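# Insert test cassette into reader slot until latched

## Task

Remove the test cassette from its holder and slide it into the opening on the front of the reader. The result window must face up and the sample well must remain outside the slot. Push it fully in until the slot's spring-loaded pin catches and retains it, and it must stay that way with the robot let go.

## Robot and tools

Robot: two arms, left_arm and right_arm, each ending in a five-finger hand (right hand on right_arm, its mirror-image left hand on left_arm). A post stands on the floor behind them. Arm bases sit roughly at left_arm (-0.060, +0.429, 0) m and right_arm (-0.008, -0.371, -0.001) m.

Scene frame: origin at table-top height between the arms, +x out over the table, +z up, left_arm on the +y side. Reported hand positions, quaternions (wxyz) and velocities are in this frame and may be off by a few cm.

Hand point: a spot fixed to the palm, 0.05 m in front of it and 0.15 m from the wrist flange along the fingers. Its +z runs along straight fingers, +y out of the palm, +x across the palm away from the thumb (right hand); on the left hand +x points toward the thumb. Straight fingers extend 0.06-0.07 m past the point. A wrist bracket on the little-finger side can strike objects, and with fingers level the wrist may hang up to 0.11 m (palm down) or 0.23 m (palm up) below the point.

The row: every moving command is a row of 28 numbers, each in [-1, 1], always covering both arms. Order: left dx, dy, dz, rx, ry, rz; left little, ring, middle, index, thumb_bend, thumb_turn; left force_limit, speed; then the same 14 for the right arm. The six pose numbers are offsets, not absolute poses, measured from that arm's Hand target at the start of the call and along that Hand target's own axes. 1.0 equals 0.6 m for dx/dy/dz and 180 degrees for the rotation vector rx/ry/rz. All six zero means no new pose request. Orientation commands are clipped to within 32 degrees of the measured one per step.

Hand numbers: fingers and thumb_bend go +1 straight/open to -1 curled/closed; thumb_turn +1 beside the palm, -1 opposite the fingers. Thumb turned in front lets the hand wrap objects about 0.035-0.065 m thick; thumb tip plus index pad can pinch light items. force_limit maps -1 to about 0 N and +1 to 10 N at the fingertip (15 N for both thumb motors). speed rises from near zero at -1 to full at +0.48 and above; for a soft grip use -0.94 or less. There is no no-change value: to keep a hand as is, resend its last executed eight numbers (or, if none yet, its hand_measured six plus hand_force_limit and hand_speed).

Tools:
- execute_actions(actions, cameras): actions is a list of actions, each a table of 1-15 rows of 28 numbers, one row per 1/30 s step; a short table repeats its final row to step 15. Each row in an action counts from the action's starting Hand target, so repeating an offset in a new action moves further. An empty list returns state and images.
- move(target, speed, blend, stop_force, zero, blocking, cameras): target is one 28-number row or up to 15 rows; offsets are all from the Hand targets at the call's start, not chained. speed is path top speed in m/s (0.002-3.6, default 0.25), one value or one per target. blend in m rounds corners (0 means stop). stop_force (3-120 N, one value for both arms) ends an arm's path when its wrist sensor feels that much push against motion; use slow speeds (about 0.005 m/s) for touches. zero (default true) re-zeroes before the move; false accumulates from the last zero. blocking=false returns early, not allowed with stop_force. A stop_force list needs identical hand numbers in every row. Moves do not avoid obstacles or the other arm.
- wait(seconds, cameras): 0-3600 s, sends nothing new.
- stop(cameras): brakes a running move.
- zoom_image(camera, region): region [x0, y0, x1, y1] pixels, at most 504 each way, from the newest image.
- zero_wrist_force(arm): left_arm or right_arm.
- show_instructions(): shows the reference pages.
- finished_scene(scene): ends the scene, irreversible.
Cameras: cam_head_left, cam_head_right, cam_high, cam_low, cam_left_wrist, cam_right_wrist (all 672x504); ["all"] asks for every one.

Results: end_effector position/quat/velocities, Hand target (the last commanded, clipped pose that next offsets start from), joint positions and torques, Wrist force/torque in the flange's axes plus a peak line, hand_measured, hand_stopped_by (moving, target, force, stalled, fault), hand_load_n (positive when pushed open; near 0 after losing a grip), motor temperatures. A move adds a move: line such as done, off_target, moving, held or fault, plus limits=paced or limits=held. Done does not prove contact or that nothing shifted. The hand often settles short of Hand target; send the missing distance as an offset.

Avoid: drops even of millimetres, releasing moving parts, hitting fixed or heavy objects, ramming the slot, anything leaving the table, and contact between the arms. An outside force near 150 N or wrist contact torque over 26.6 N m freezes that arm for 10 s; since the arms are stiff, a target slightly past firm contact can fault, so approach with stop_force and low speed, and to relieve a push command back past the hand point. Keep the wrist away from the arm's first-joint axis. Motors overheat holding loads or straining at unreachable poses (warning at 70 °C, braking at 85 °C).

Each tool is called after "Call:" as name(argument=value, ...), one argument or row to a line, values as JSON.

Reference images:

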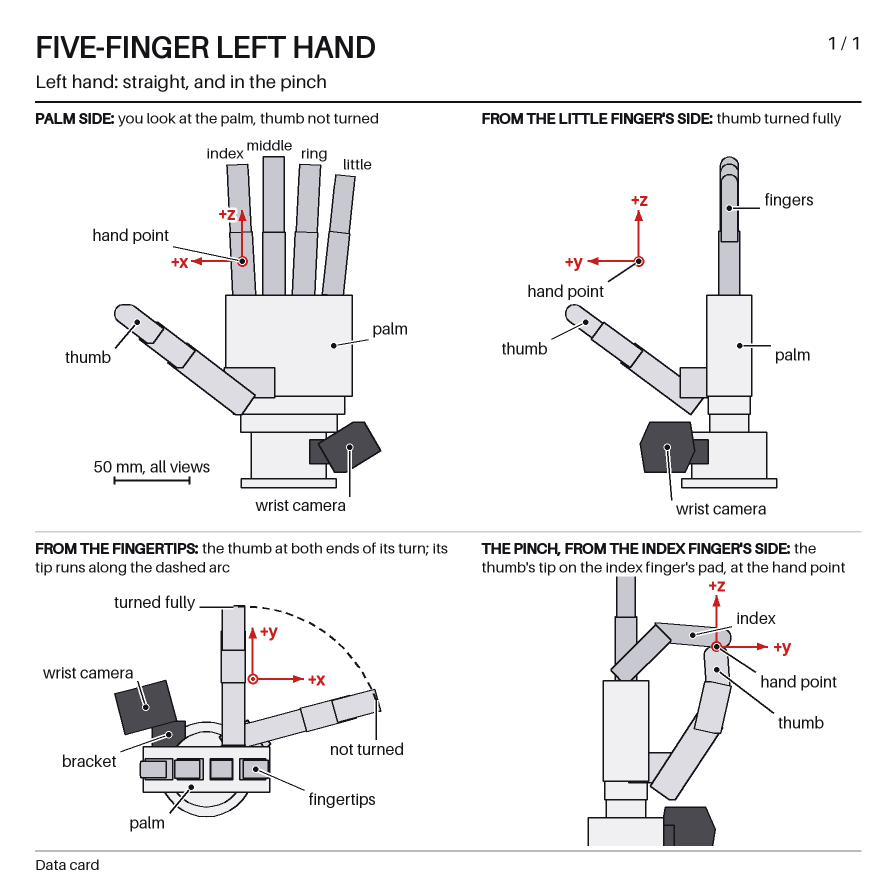

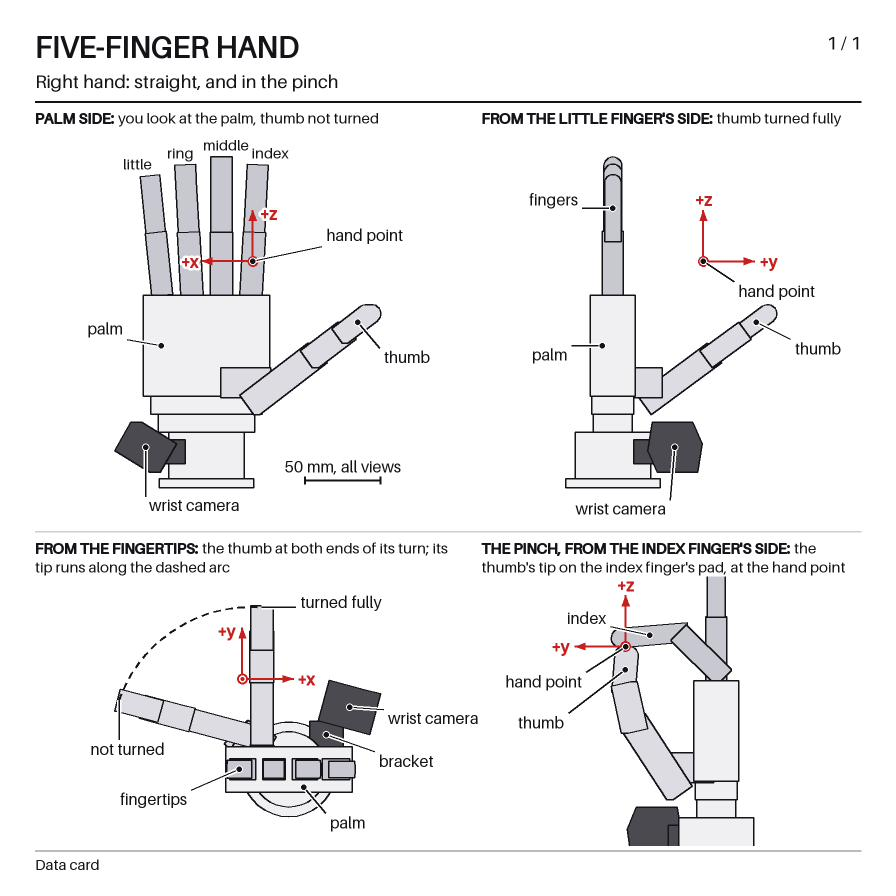

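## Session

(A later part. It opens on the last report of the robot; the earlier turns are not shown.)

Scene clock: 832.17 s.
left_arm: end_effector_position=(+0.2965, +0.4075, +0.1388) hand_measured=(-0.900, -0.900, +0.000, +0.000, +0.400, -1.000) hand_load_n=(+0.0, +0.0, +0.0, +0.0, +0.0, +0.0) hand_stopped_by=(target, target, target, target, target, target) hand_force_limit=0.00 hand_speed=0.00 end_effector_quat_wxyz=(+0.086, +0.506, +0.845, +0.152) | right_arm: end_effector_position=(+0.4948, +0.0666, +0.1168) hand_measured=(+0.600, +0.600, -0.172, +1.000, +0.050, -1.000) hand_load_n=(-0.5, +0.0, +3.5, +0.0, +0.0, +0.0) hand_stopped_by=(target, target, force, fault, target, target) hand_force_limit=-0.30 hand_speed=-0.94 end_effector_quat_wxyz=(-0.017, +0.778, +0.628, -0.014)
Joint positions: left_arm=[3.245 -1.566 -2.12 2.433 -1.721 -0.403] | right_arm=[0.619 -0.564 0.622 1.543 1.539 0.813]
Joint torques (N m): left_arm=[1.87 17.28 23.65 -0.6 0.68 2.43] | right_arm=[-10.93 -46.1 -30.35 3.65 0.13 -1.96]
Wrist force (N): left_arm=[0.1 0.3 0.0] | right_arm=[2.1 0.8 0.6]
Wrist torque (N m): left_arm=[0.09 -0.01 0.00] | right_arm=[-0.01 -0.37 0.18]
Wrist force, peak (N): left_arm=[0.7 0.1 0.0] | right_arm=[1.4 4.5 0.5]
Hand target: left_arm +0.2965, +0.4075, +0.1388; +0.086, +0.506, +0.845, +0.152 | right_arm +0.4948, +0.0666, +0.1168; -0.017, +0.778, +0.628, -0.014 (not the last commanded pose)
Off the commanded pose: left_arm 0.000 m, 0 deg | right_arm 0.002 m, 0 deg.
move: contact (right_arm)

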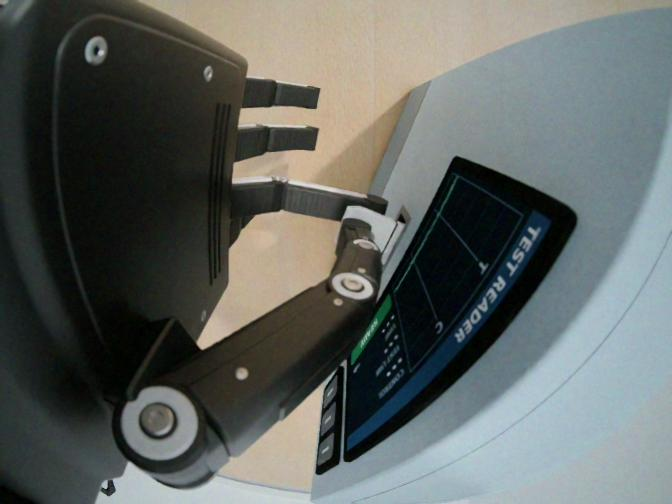

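Call:
move(
  target=[0,0,0,0,0,0,-0.9,-0.9,0,0,0.4,-1,0,0,-0.0001,0.0042,-0.0002,0,0,0,0.6,0.6,-0.5,1,0.05,-1,-0.3,-0.94],
  speed=0.006,
  stop_force=10,
  cameras=["cam_right_wrist"],
)

Call:
zoom_image(
  camera="cam_right_wrist",
  region=[310, 160, 450, 300],
)

Scene clock: 837.87 s.
left_arm: end_effector_position=(+0.2965, +0.4075, +0.1388) hand_measured=(-0.900, -0.900, +0.000, +0.000, +0.400, -1.000) hand_load_n=(+0.0, +0.5, +0.0, +0.0, +0.0, +0.0) hand_stopped_by=(target, target, target, target, target, target) hand_force_limit=0.00 hand_speed=0.00 end_effector_quat_wxyz=(+0.086, +0.506, +0.845, +0.152) | right_arm: end_effector_position=(+0.4973, +0.0660, +0.1169) hand_measured=(+0.600, +0.600, -0.172, +1.000, +0.050, -1.000) hand_load_n=(+0.0, +0.0, +4.0, +0.0, -1.5, +0.0) hand_stopped_by=(target, target, force, fault, target, target) hand_force_limit=-0.30 hand_speed=-0.94 end_effector_quat_wxyz=(-0.017, +0.778, +0.628, -0.014)
Joint positions: left_arm=[3.245 -1.566 -2.12 2.433 -1.721 -0.403] | right_arm=[0.616 -0.558 0.611 1.548 1.539 0.81]
Joint torques (N m): left_arm=[1.42 17.61 24.25 -0.51 0.66 2.37] | right_arm=[-13.48 -43.77 -30.45 2.2 2.43 -2.23]
Wrist force (N): left_arm=[0.2 0.3 -0.1] | right_arm=[1.5 -7.0 -2.7]
Wrist torque (N m): left_arm=[0.10 -0.03 0.01] | right_arm=[-0.22 -0.26 0.13]
Wrist force, peak (N): left_arm=[0.4 0.6 0.0] | right_arm=[1.5 -7.0 -2.7]
Hand target: left_arm +0.2965, +0.4075, +0.1388; +0.086, +0.506, +0.845, +0.152 | right_arm +0.4973, +0.0660, +0.1169; -0.017, +0.778, +0.628, -0.014
Off the commanded pose: left_arm 0.000 m, 0 deg | right_arm 0.000 m, 0 deg.
move: done

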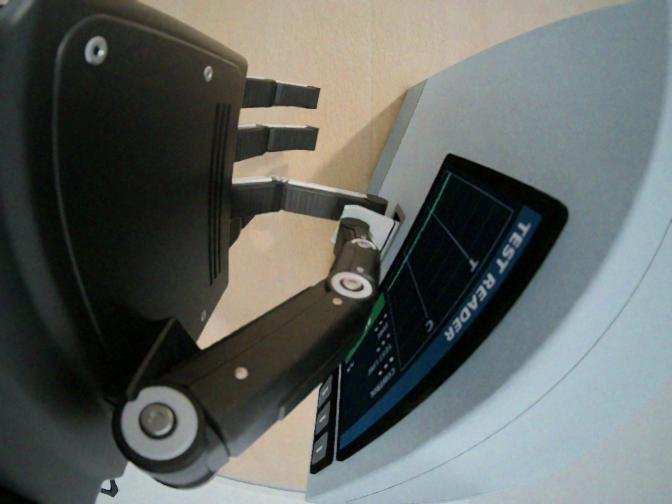

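Scaled by 3.600 from the camera's image (finer frame: 960x720).

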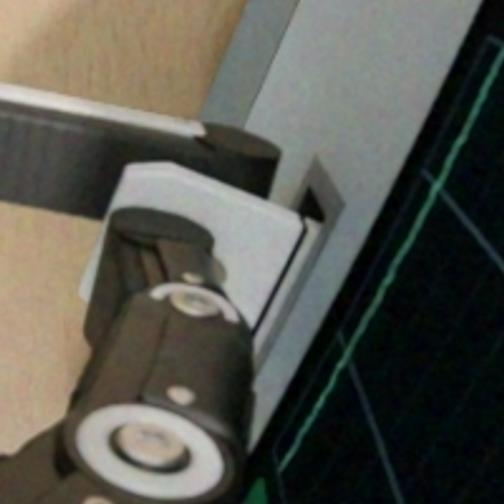

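Call:
move(
  target=[0,0,0,0,0,0,-0.9,-0.9,0,0,0.4,-1,0,0,0,0,0,0,0,0,0.6,0.6,0.12,1,0.05,-1,-0.3,-0.9],
)

Call:
move(
  target=[
    [0,0,0,0,0,0,-0.9,-0.9,0,0,0.4,-1,0,0,0,0,-0.006,0,0,0,0.6,0.6,0.12,1,0.05,-1,-0.3,-0.9],
    [0,0,0,0,0,0,-0.9,-0.9,0,0,0.4,-1,0,0,0,-0.06,-0.006,0,0,0,0.6,0.6,0.12,1,0.05,-1,-0.3,-0.9],
  ],
  speed=0.04,
  cameras=["cam_right_wrist"],
)

Call:
zoom_image(
  camera="cam_right_wrist",
  region=[350, 160, 490, 300],
)

Scene clock: 847.87 s.
left_arm: end_effector_position=(+0.2965, +0.4075, +0.1388) hand_measured=(-0.900, -0.900, +0.000, +0.000, +0.400, -1.000) hand_load_n=(+0.0, +0.0, +0.0, +0.0, +0.0, +0.0) hand_stopped_by=(target, target, target, target, target, target) hand_force_limit=0.00 hand_speed=0.00 end_effector_quat_wxyz=(+0.086, +0.506, +0.845, +0.152) | right_arm: end_effector_position=(+0.4973, +0.0660, +0.1169) hand_measured=(+0.600, +0.600, +0.120, +1.000, +0.050, -1.000) hand_load_n=(+0.0, +0.0, +0.0, +0.0, -1.5, +0.0) hand_stopped_by=(target, target, target, fault, target, target) hand_force_limit=-0.30 hand_speed=-0.90 end_effector_quat_wxyz=(-0.017, +0.778, +0.628, -0.014)
Joint positions: left_arm=[3.245 -1.566 -2.12 2.433 -1.721 -0.403] | right_arm=[0.616 -0.558 0.611 1.548 1.539 0.81]
Joint torques (N m): left_arm=[2.3 18.5 23.77 -0.58 0.69 2.44] | right_arm=[-3.28 -43.11 -21.65 2.09 1.7 -1.91]
Wrist force (N): left_arm=[0.1 0.4 -0.4] | right_arm=[1.2 -1.9 -5.5]
Wrist torque (N m): left_arm=[0.13 -0.02 0.00] | right_arm=[0.12 -0.17 0.23]
Wrist force, peak (N): left_arm=[0.5 0.6 -0.1] | right_arm=[1.5 -6.9 -3.2]
Hand target: left_arm +0.2965, +0.4075, +0.1388; +0.086, +0.506, +0.845, +0.152 | right_arm +0.4973, +0.0660, +0.1169; -0.017, +0.778, +0.628, -0.014
Off the commanded pose: left_arm 0.000 m, 0 deg | right_arm 0.000 m, 0 deg.
move: done

Scene clock: 849.63 s.
left_arm: end_effector_position=(+0.2965, +0.4075, +0.1388) hand_measured=(-0.900, -0.900, +0.000, +0.000, +0.400, -1.000) hand_load_n=(+0.0, +0.0, +0.0, +0.0, +0.0, +0.0) hand_stopped_by=(target, target, target, target, target, target) hand_force_limit=0.00 hand_speed=0.00 end_effector_quat_wxyz=(+0.086, +0.506, +0.845, +0.152) | right_arm: end_effector_position=(+0.4624, +0.0735, +0.1220) hand_measured=(+0.600, +0.600, +0.120, +1.000, +0.050, -1.000) hand_load_n=(+0.0, +0.0, +0.0, +0.0, +0.0, +0.0) hand_stopped_by=(target, target, target, fault, target, target) hand_force_limit=-0.30 hand_speed=-0.90 end_effector_quat_wxyz=(-0.017, +0.778, +0.628, -0.014)
Joint positions: left_arm=[3.245 -1.566 -2.12 2.433 -1.721 -0.403] | right_arm=[0.657 -0.63 0.734 1.496 1.538 0.851]
Joint torques (N m): left_arm=[1.65 17.55 24.1 -0.53 0.68 2.42] | right_arm=[8.33 -71.87 -10.06 1.31 -2.21 1.77]
Wrist force (N): left_arm=[0.2 0.2 0.0] | right_arm=[2.2 1.0 2.1]
Wrist torque (N m): left_arm=[0.08 -0.04 0.01] | right_arm=[0.10 -0.39 0.17]
Wrist force, peak (N): left_arm=[0.4 0.4 0.3] | right_arm=[1.3 -1.7 -5.5]
Hand target: left_arm +0.2965, +0.4075, +0.1388; +0.086, +0.506, +0.845, +0.152 | right_arm +0.4623, +0.0735, +0.1220; -0.017, +0.778, +0.628, -0.014
Off the commanded pose: left_arm 0.000 m, 0 deg | right_arm 0.000 m, 0 deg.
move: done

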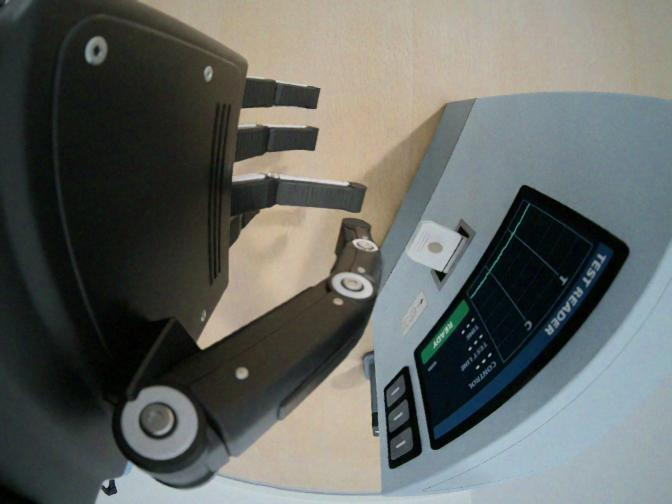

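Scaled by 3.600 from the camera's image (finer frame: 960x720).

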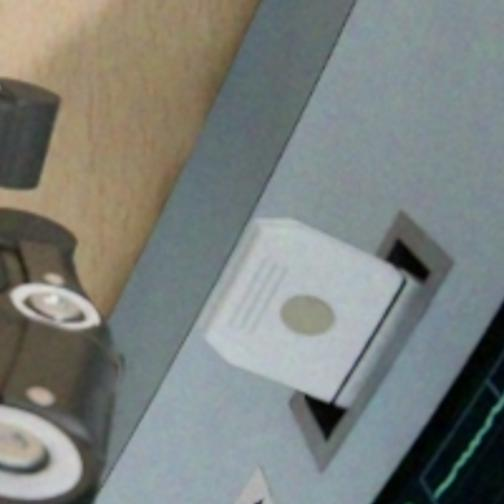

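Call:
move(
  target=[0,0,0,0,0,0,-0.9,-0.9,0,0,0.4,-1,0,0,0,0,-0.0088,0,0,0,0.6,0.6,-0.19,1,-0.12,-1,-0.8,-0.5],
  speed=0.04,
)

Call:
move(
  target=[0,0,0,0,0,0,-0.9,-0.9,0,0,0.4,-1,0,0,-0.0042,0.0183,-0.0008,0,0,0,0.6,0.6,-0.19,1,-0.12,-1,-0.8,-0.5],
  speed=0.03,
)

Call:
move(
  target=[0,0,0,0,0,0,-0.9,-0.9,0,0,0.4,-1,0,0,-0.0003,0.0167,-0.0006,0,0,0,0.6,0.6,-0.19,1,-0.12,-1,-0.8,-0.5],
  speed=0.006,
  stop_force=16,
  cameras=["cam_right_wrist"],
)

Call:
zoom_image(
  camera="cam_right_wrist",
  region=[340, 160, 480, 300],
)

Scene clock: 858.77 s.
left_arm: end_effector_position=(+0.2965, +0.4075, +0.1388) hand_measured=(-0.900, -0.900, +0.000, +0.000, +0.400, -1.000) hand_load_n=(+0.0, +0.0, +0.0, +0.0, +0.0, +0.0) hand_stopped_by=(target, target, target, target, target, target) hand_force_limit=0.00 hand_speed=0.00 end_effector_quat_wxyz=(+0.086, +0.506, +0.845, +0.152) | right_arm: end_effector_position=(+0.4625, +0.0735, +0.1272) hand_measured=(+0.600, +0.600, -0.190, +1.000, -0.120, -1.000) hand_load_n=(+0.0, +0.0, +0.0, +0.0, +0.0, +0.0) hand_stopped_by=(target, target, target, fault, target, target) hand_force_limit=-0.80 hand_speed=-0.50 end_effector_quat_wxyz=(-0.017, +0.778, +0.628, -0.014)
Joint positions: left_arm=[3.245 -1.566 -2.12 2.433 -1.721 -0.403] | right_arm=[0.657 -0.632 0.724 1.507 1.538 0.851]
Joint torques (N m): left_arm=[1.74 18.34 25.38 -0.37 0.64 2.49] | right_arm=[-10.16 -72.09 -31.07 3.84 -1.86 -2.11]
Wrist force (N): left_arm=[0.1 0.1 0.0] | right_arm=[2.5 1.2 2.1]
Wrist torque (N m): left_arm=[0.06 -0.01 0.01] | right_arm=[0.12 -0.44 0.22]
Wrist force, peak (N): left_arm=[0.5 0.5 0.0] | right_arm=[2.4 1.1 2.6]
Hand target: left_arm +0.2965, +0.4075, +0.1388; +0.086, +0.506, +0.845, +0.152 | right_arm +0.4625, +0.0735, +0.1273; -0.017, +0.778, +0.628, -0.014
Off the commanded pose: left_arm 0.000 m, 0 deg | right_arm 0.000 m, 0 deg.
move: done

Scene clock: 859.57 s.
left_arm: end_effector_position=(+0.2965, +0.4075, +0.1388) hand_measured=(-0.900, -0.900, +0.000, +0.000, +0.400, -1.000) hand_load_n=(+0.0, +0.0, +0.0, +0.0, +0.0, +0.0) hand_stopped_by=(target, target, target, target, target, target) hand_force_limit=0.00 hand_speed=0.00 end_effector_quat_wxyz=(+0.086, +0.506, +0.845, +0.152) | right_arm: end_effector_position=(+0.4726, +0.0687, +0.1273) hand_measured=(+0.600, +0.600, -0.190, +1.000, -0.120, -1.000) hand_load_n=(+0.0, +0.0, +0.0, +0.0, +0.0, +0.0) hand_stopped_by=(target, target, target, fault, target, target) hand_force_limit=-0.80 hand_speed=-0.50 end_effector_quat_wxyz=(-0.017, +0.778, +0.628, -0.014)
Joint positions: left_arm=[3.245 -1.566 -2.12 2.433 -1.721 -0.403] | right_arm=[0.642 -0.62 0.701 1.519 1.539 0.836]
Joint torques (N m): left_arm=[1.17 17.96 23.96 -0.6 0.68 2.56] | right_arm=[-11.03 -46.4 -31.97 3.79 2.25 -1.95]
Wrist force (N): left_arm=[0.4 0.4 -0.1] | right_arm=[2.3 0.9 2.3]
Wrist torque (N m): left_arm=[0.12 -0.06 0.02] | right_arm=[0.07 -0.41 0.30]
Wrist force, peak (N): left_arm=[0.4 0.5 0.1] | right_arm=[2.5 1.2 2.4]
Hand target: left_arm +0.2965, +0.4075, +0.1388; +0.086, +0.506, +0.845, +0.152 | right_arm +0.4727, +0.0687, +0.1273; -0.017, +0.778, +0.628, -0.014
Off the commanded pose: left_arm 0.000 m, 0 deg | right_arm 0.000 m, 0 deg.
move: done

Scene clock: 861.73 s.
left_arm: end_effector_position=(+0.2965, +0.4075, +0.1388) hand_measured=(-0.900, -0.900, +0.000, +0.000, +0.400, -1.000) hand_load_n=(+0.0, +0.0, +0.0, +0.0, +0.0, +0.0) hand_stopped_by=(target, target, target, target, target, target) hand_force_limit=0.00 hand_speed=0.00 end_effector_quat_wxyz=(+0.086, +0.506, +0.845, +0.152) | right_arm: end_effector_position=(+0.4780, +0.0674, +0.1273) hand_measured=(+0.600, +0.600, -0.190, +1.000, -0.120, -1.000) hand_load_n=(+0.0, +0.0, +0.5, +0.0, +0.0, +0.0) hand_stopped_by=(target, target, target, fault, target, target) hand_force_limit=-0.80 hand_speed=-0.50 end_effector_quat_wxyz=(-0.017, +0.778, +0.628, -0.014)
Joint positions: left_arm=[3.245 -1.566 -2.12 2.433 -1.721 -0.403] | right_arm=[0.635 -0.61 0.682 1.528 1.539 0.829]
Joint torques (N m): left_arm=[1.76 17.74 24.43 -0.57 0.68 2.48] | right_arm=[1.99 -71.15 -11.02 -0.91 3.37 1.72]
Wrist force (N): left_arm=[0.3 0.1 0.1] | right_arm=[3.0 -14.0 0.2]
Wrist torque (N m): left_arm=[0.07 -0.04 0.01] | right_arm=[-0.26 -0.39 -0.01]
Wrist force, peak (N): left_arm=[0.4 0.5 0.1] | right_arm=[2.9 -18.4 -0.3]
Hand target: left_arm +0.2965, +0.4075, +0.1388; +0.086, +0.506, +0.845, +0.152 | right_arm +0.4780, +0.0674, +0.1273; -0.017, +0.778, +0.628, -0.014 (not the last commanded pose)
Off the commanded pose: left_arm 0.000 m, 0 deg | right_arm 0.005 m, 0 deg.
move: contact (right_arm)

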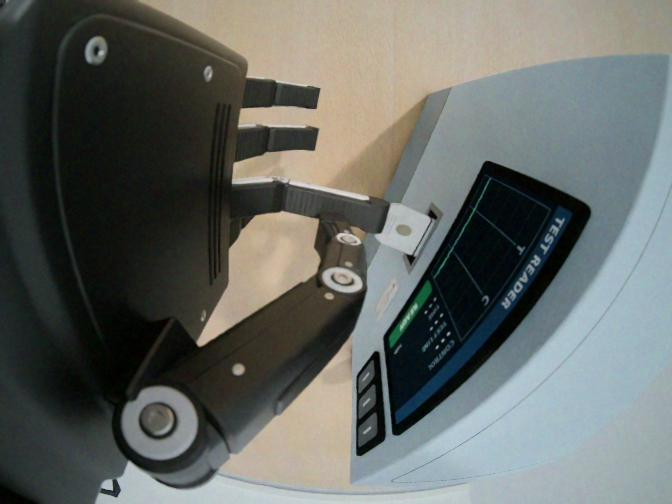

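Scaled by 3.600 from the camera's image (finer frame: 960x720).

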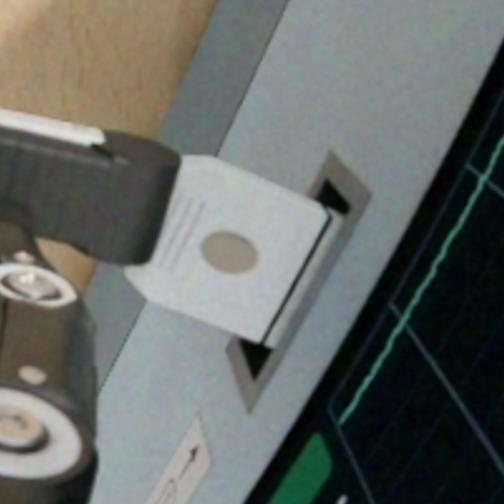

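Call:
move(
  target=[0,0,0,0,0,0,-0.9,-0.9,0,0,0.4,-1,0,0,0,-0.15,0.006,0,0,0,0.6,0.6,-0.19,1,-0.12,-1,-0.8,-0.5],
  speed=0.1,
  cameras=["cam_right_wrist","cam_head_left","cam_head_right"],
)

Call:
zoom_image(
  camera="cam_right_wrist",
  region=[400, 160, 560, 320],
)

Scene clock: 866.77 s.
left_arm: end_effector_position=(+0.2965, +0.4075, +0.1388) hand_measured=(-0.900, -0.900, +0.000, +0.000, +0.400, -1.000) hand_load_n=(+0.0, +0.0, +0.0, +0.0, +0.0, +0.0) hand_stopped_by=(target, target, target, target, target, target) hand_force_limit=0.00 hand_speed=0.00 end_effector_quat_wxyz=(+0.086, +0.506, +0.845, +0.152) | right_arm: end_effector_position=(+0.3900, +0.0864, +0.1276) hand_measured=(+0.600, +0.600, -0.190, +1.000, -0.120, -1.000) hand_load_n=(+0.0, +0.0, +0.0, +0.0, +0.0, +0.0) hand_stopped_by=(target, target, target, fault, target, target) hand_force_limit=-0.80 hand_speed=-0.50 end_effector_quat_wxyz=(-0.017, +0.778, +0.628, -0.014)
Joint positions: left_arm=[3.245 -1.566 -2.12 2.433 -1.721 -0.403] | right_arm=[0.748 -0.746 0.932 1.41 1.536 0.942]
Joint torques (N m): left_arm=[1.95 18.05 24.5 -0.5 0.62 2.37] | right_arm=[9.54 -68.28 -8.45 1.17 -2.17 1.63]
Wrist force (N): left_arm=[-0.1 -0.1 0.0] | right_arm=[2.3 1.2 1.8]
Wrist torque (N m): left_arm=[0.04 0.03 0.00] | right_arm=[0.16 -0.40 0.19]
Wrist force, peak (N): left_arm=[0.4 0.5 -0.3] | right_arm=[3.2 -14.3 0.7]
Hand target: left_arm +0.2965, +0.4075, +0.1388; +0.086, +0.506, +0.845, +0.152 | right_arm +0.3899, +0.0864, +0.1276; -0.017, +0.778, +0.628, -0.014
Off the commanded pose: left_arm 0.000 m, 0 deg | right_arm 0.000 m, 0 deg.
move: done
Images, in order (width x height): cam_head_left 672x504, cam_head_right 672x504, cam_right_wrist 672x504.

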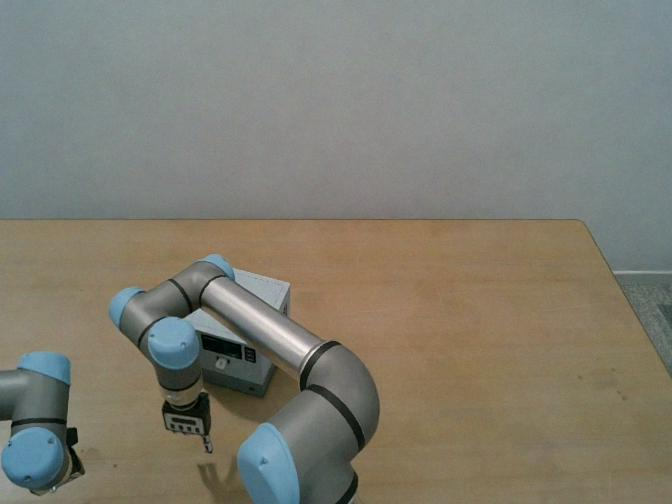

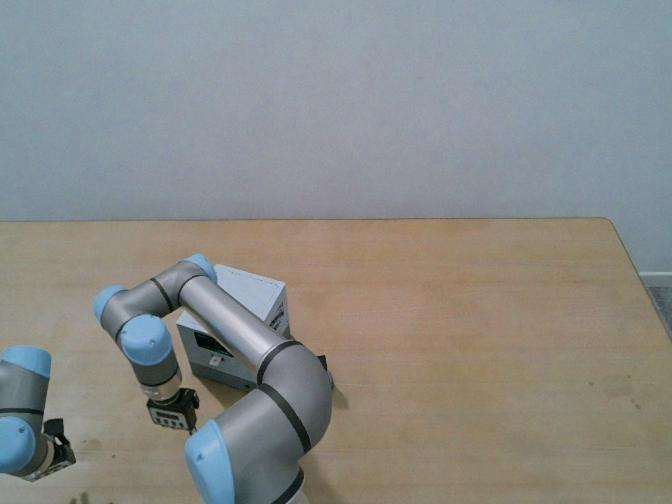

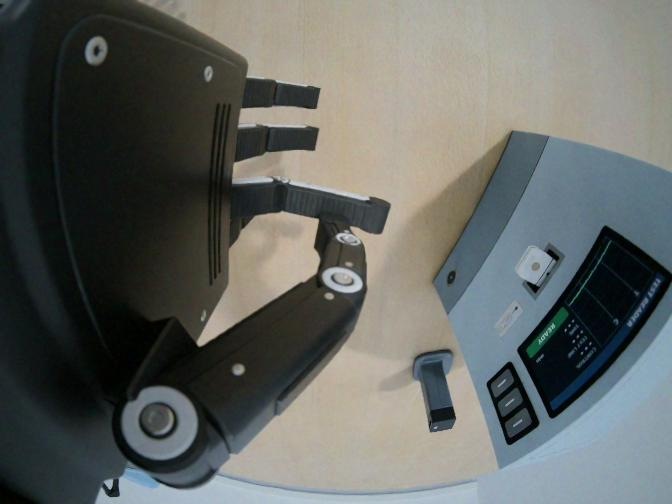

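Scaled by 3.150 from the camera's image (finer frame: 960x720).

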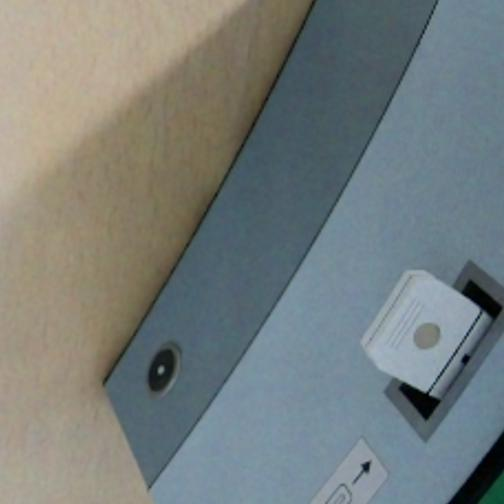

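Call:
move(
  target=[0,0,0,0,0,0,-0.9,-0.9,0,0,0.4,-1,0,0,0,0.121,-0.0063,0,0,0,0.6,0.6,-0.19,1,-0.12,-1,-0.8,-0.5],
  speed=0.1,
  cameras=["cam_right_wrist"],
)

Call:
zoom_image(
  camera="cam_right_wrist",
  region=[350, 160, 490, 300],
)

Scene clock: 875.43 s.
left_arm: end_effector_position=(+0.2965, +0.4075, +0.1388) hand_measured=(-0.900, -0.900, +0.000, +0.000, +0.400, -1.000) hand_load_n=(+0.0, +0.0, +0.0, +0.5, +0.0, +0.0) hand_stopped_by=(target, target, target, target, target, target) hand_force_limit=0.00 hand_speed=0.00 end_effector_quat_wxyz=(+0.086, +0.506, +0.845, +0.152) | right_arm: end_effector_position=(+0.4609, +0.0711, +0.1282) hand_measured=(+0.600, +0.600, -0.190, +1.000, -0.120, -1.000) hand_load_n=(+0.0, +0.0, +0.0, +0.0, +0.0, +0.0) hand_stopped_by=(target, target, target, fault, target, target) hand_force_limit=-0.80 hand_speed=-0.50 end_effector_quat_wxyz=(-0.017, +0.778, +0.628, -0.014)
Joint positions: left_arm=[3.245 -1.566 -2.12 2.433 -1.721 -0.403] | right_arm=[0.656 -0.642 0.741 1.501 1.538 0.849]
Joint torques (N m): left_arm=[1.58 17.59 24.62 -0.63 0.71 2.48] | right_arm=[-10.39 -44.15 -31.08 3.98 2.36 -2.07]
Wrist force (N): left_arm=[0.2 0.2 0.0] | right_arm=[2.4 1.3 2.5]
Wrist torque (N m): left_arm=[0.08 -0.02 0.01] | right_arm=[0.12 -0.43 0.33]
Wrist force, peak (N): left_arm=[0.4 0.6 -0.5] | right_arm=[2.2 1.9 2.4]
Hand target: left_arm +0.2965, +0.4075, +0.1388; +0.086, +0.506, +0.845, +0.152 | right_arm +0.4610, +0.0711, +0.1282; -0.017, +0.778, +0.628, -0.014
Off the commanded pose: left_arm 0.000 m, 0 deg | right_arm 0.000 m, 0 deg.
move: done

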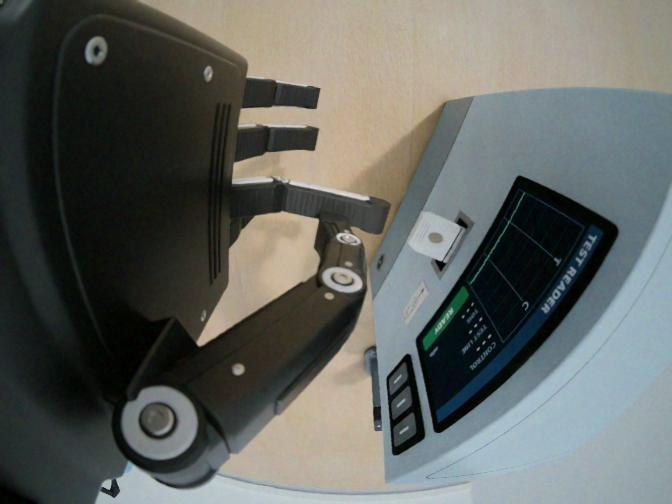

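Scaled by 3.600 from the camera's image (finer frame: 960x720).

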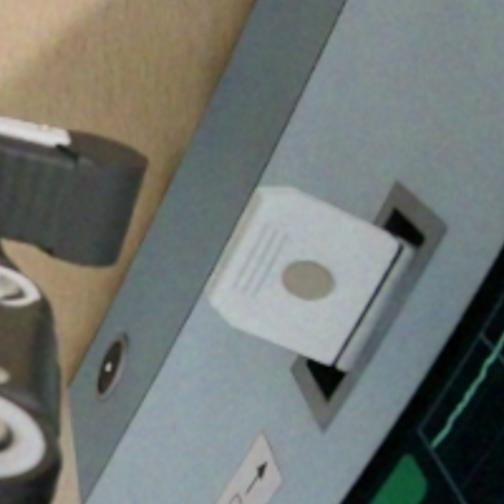

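Call:
finished_scene(
)

The scene is finished: the task was done.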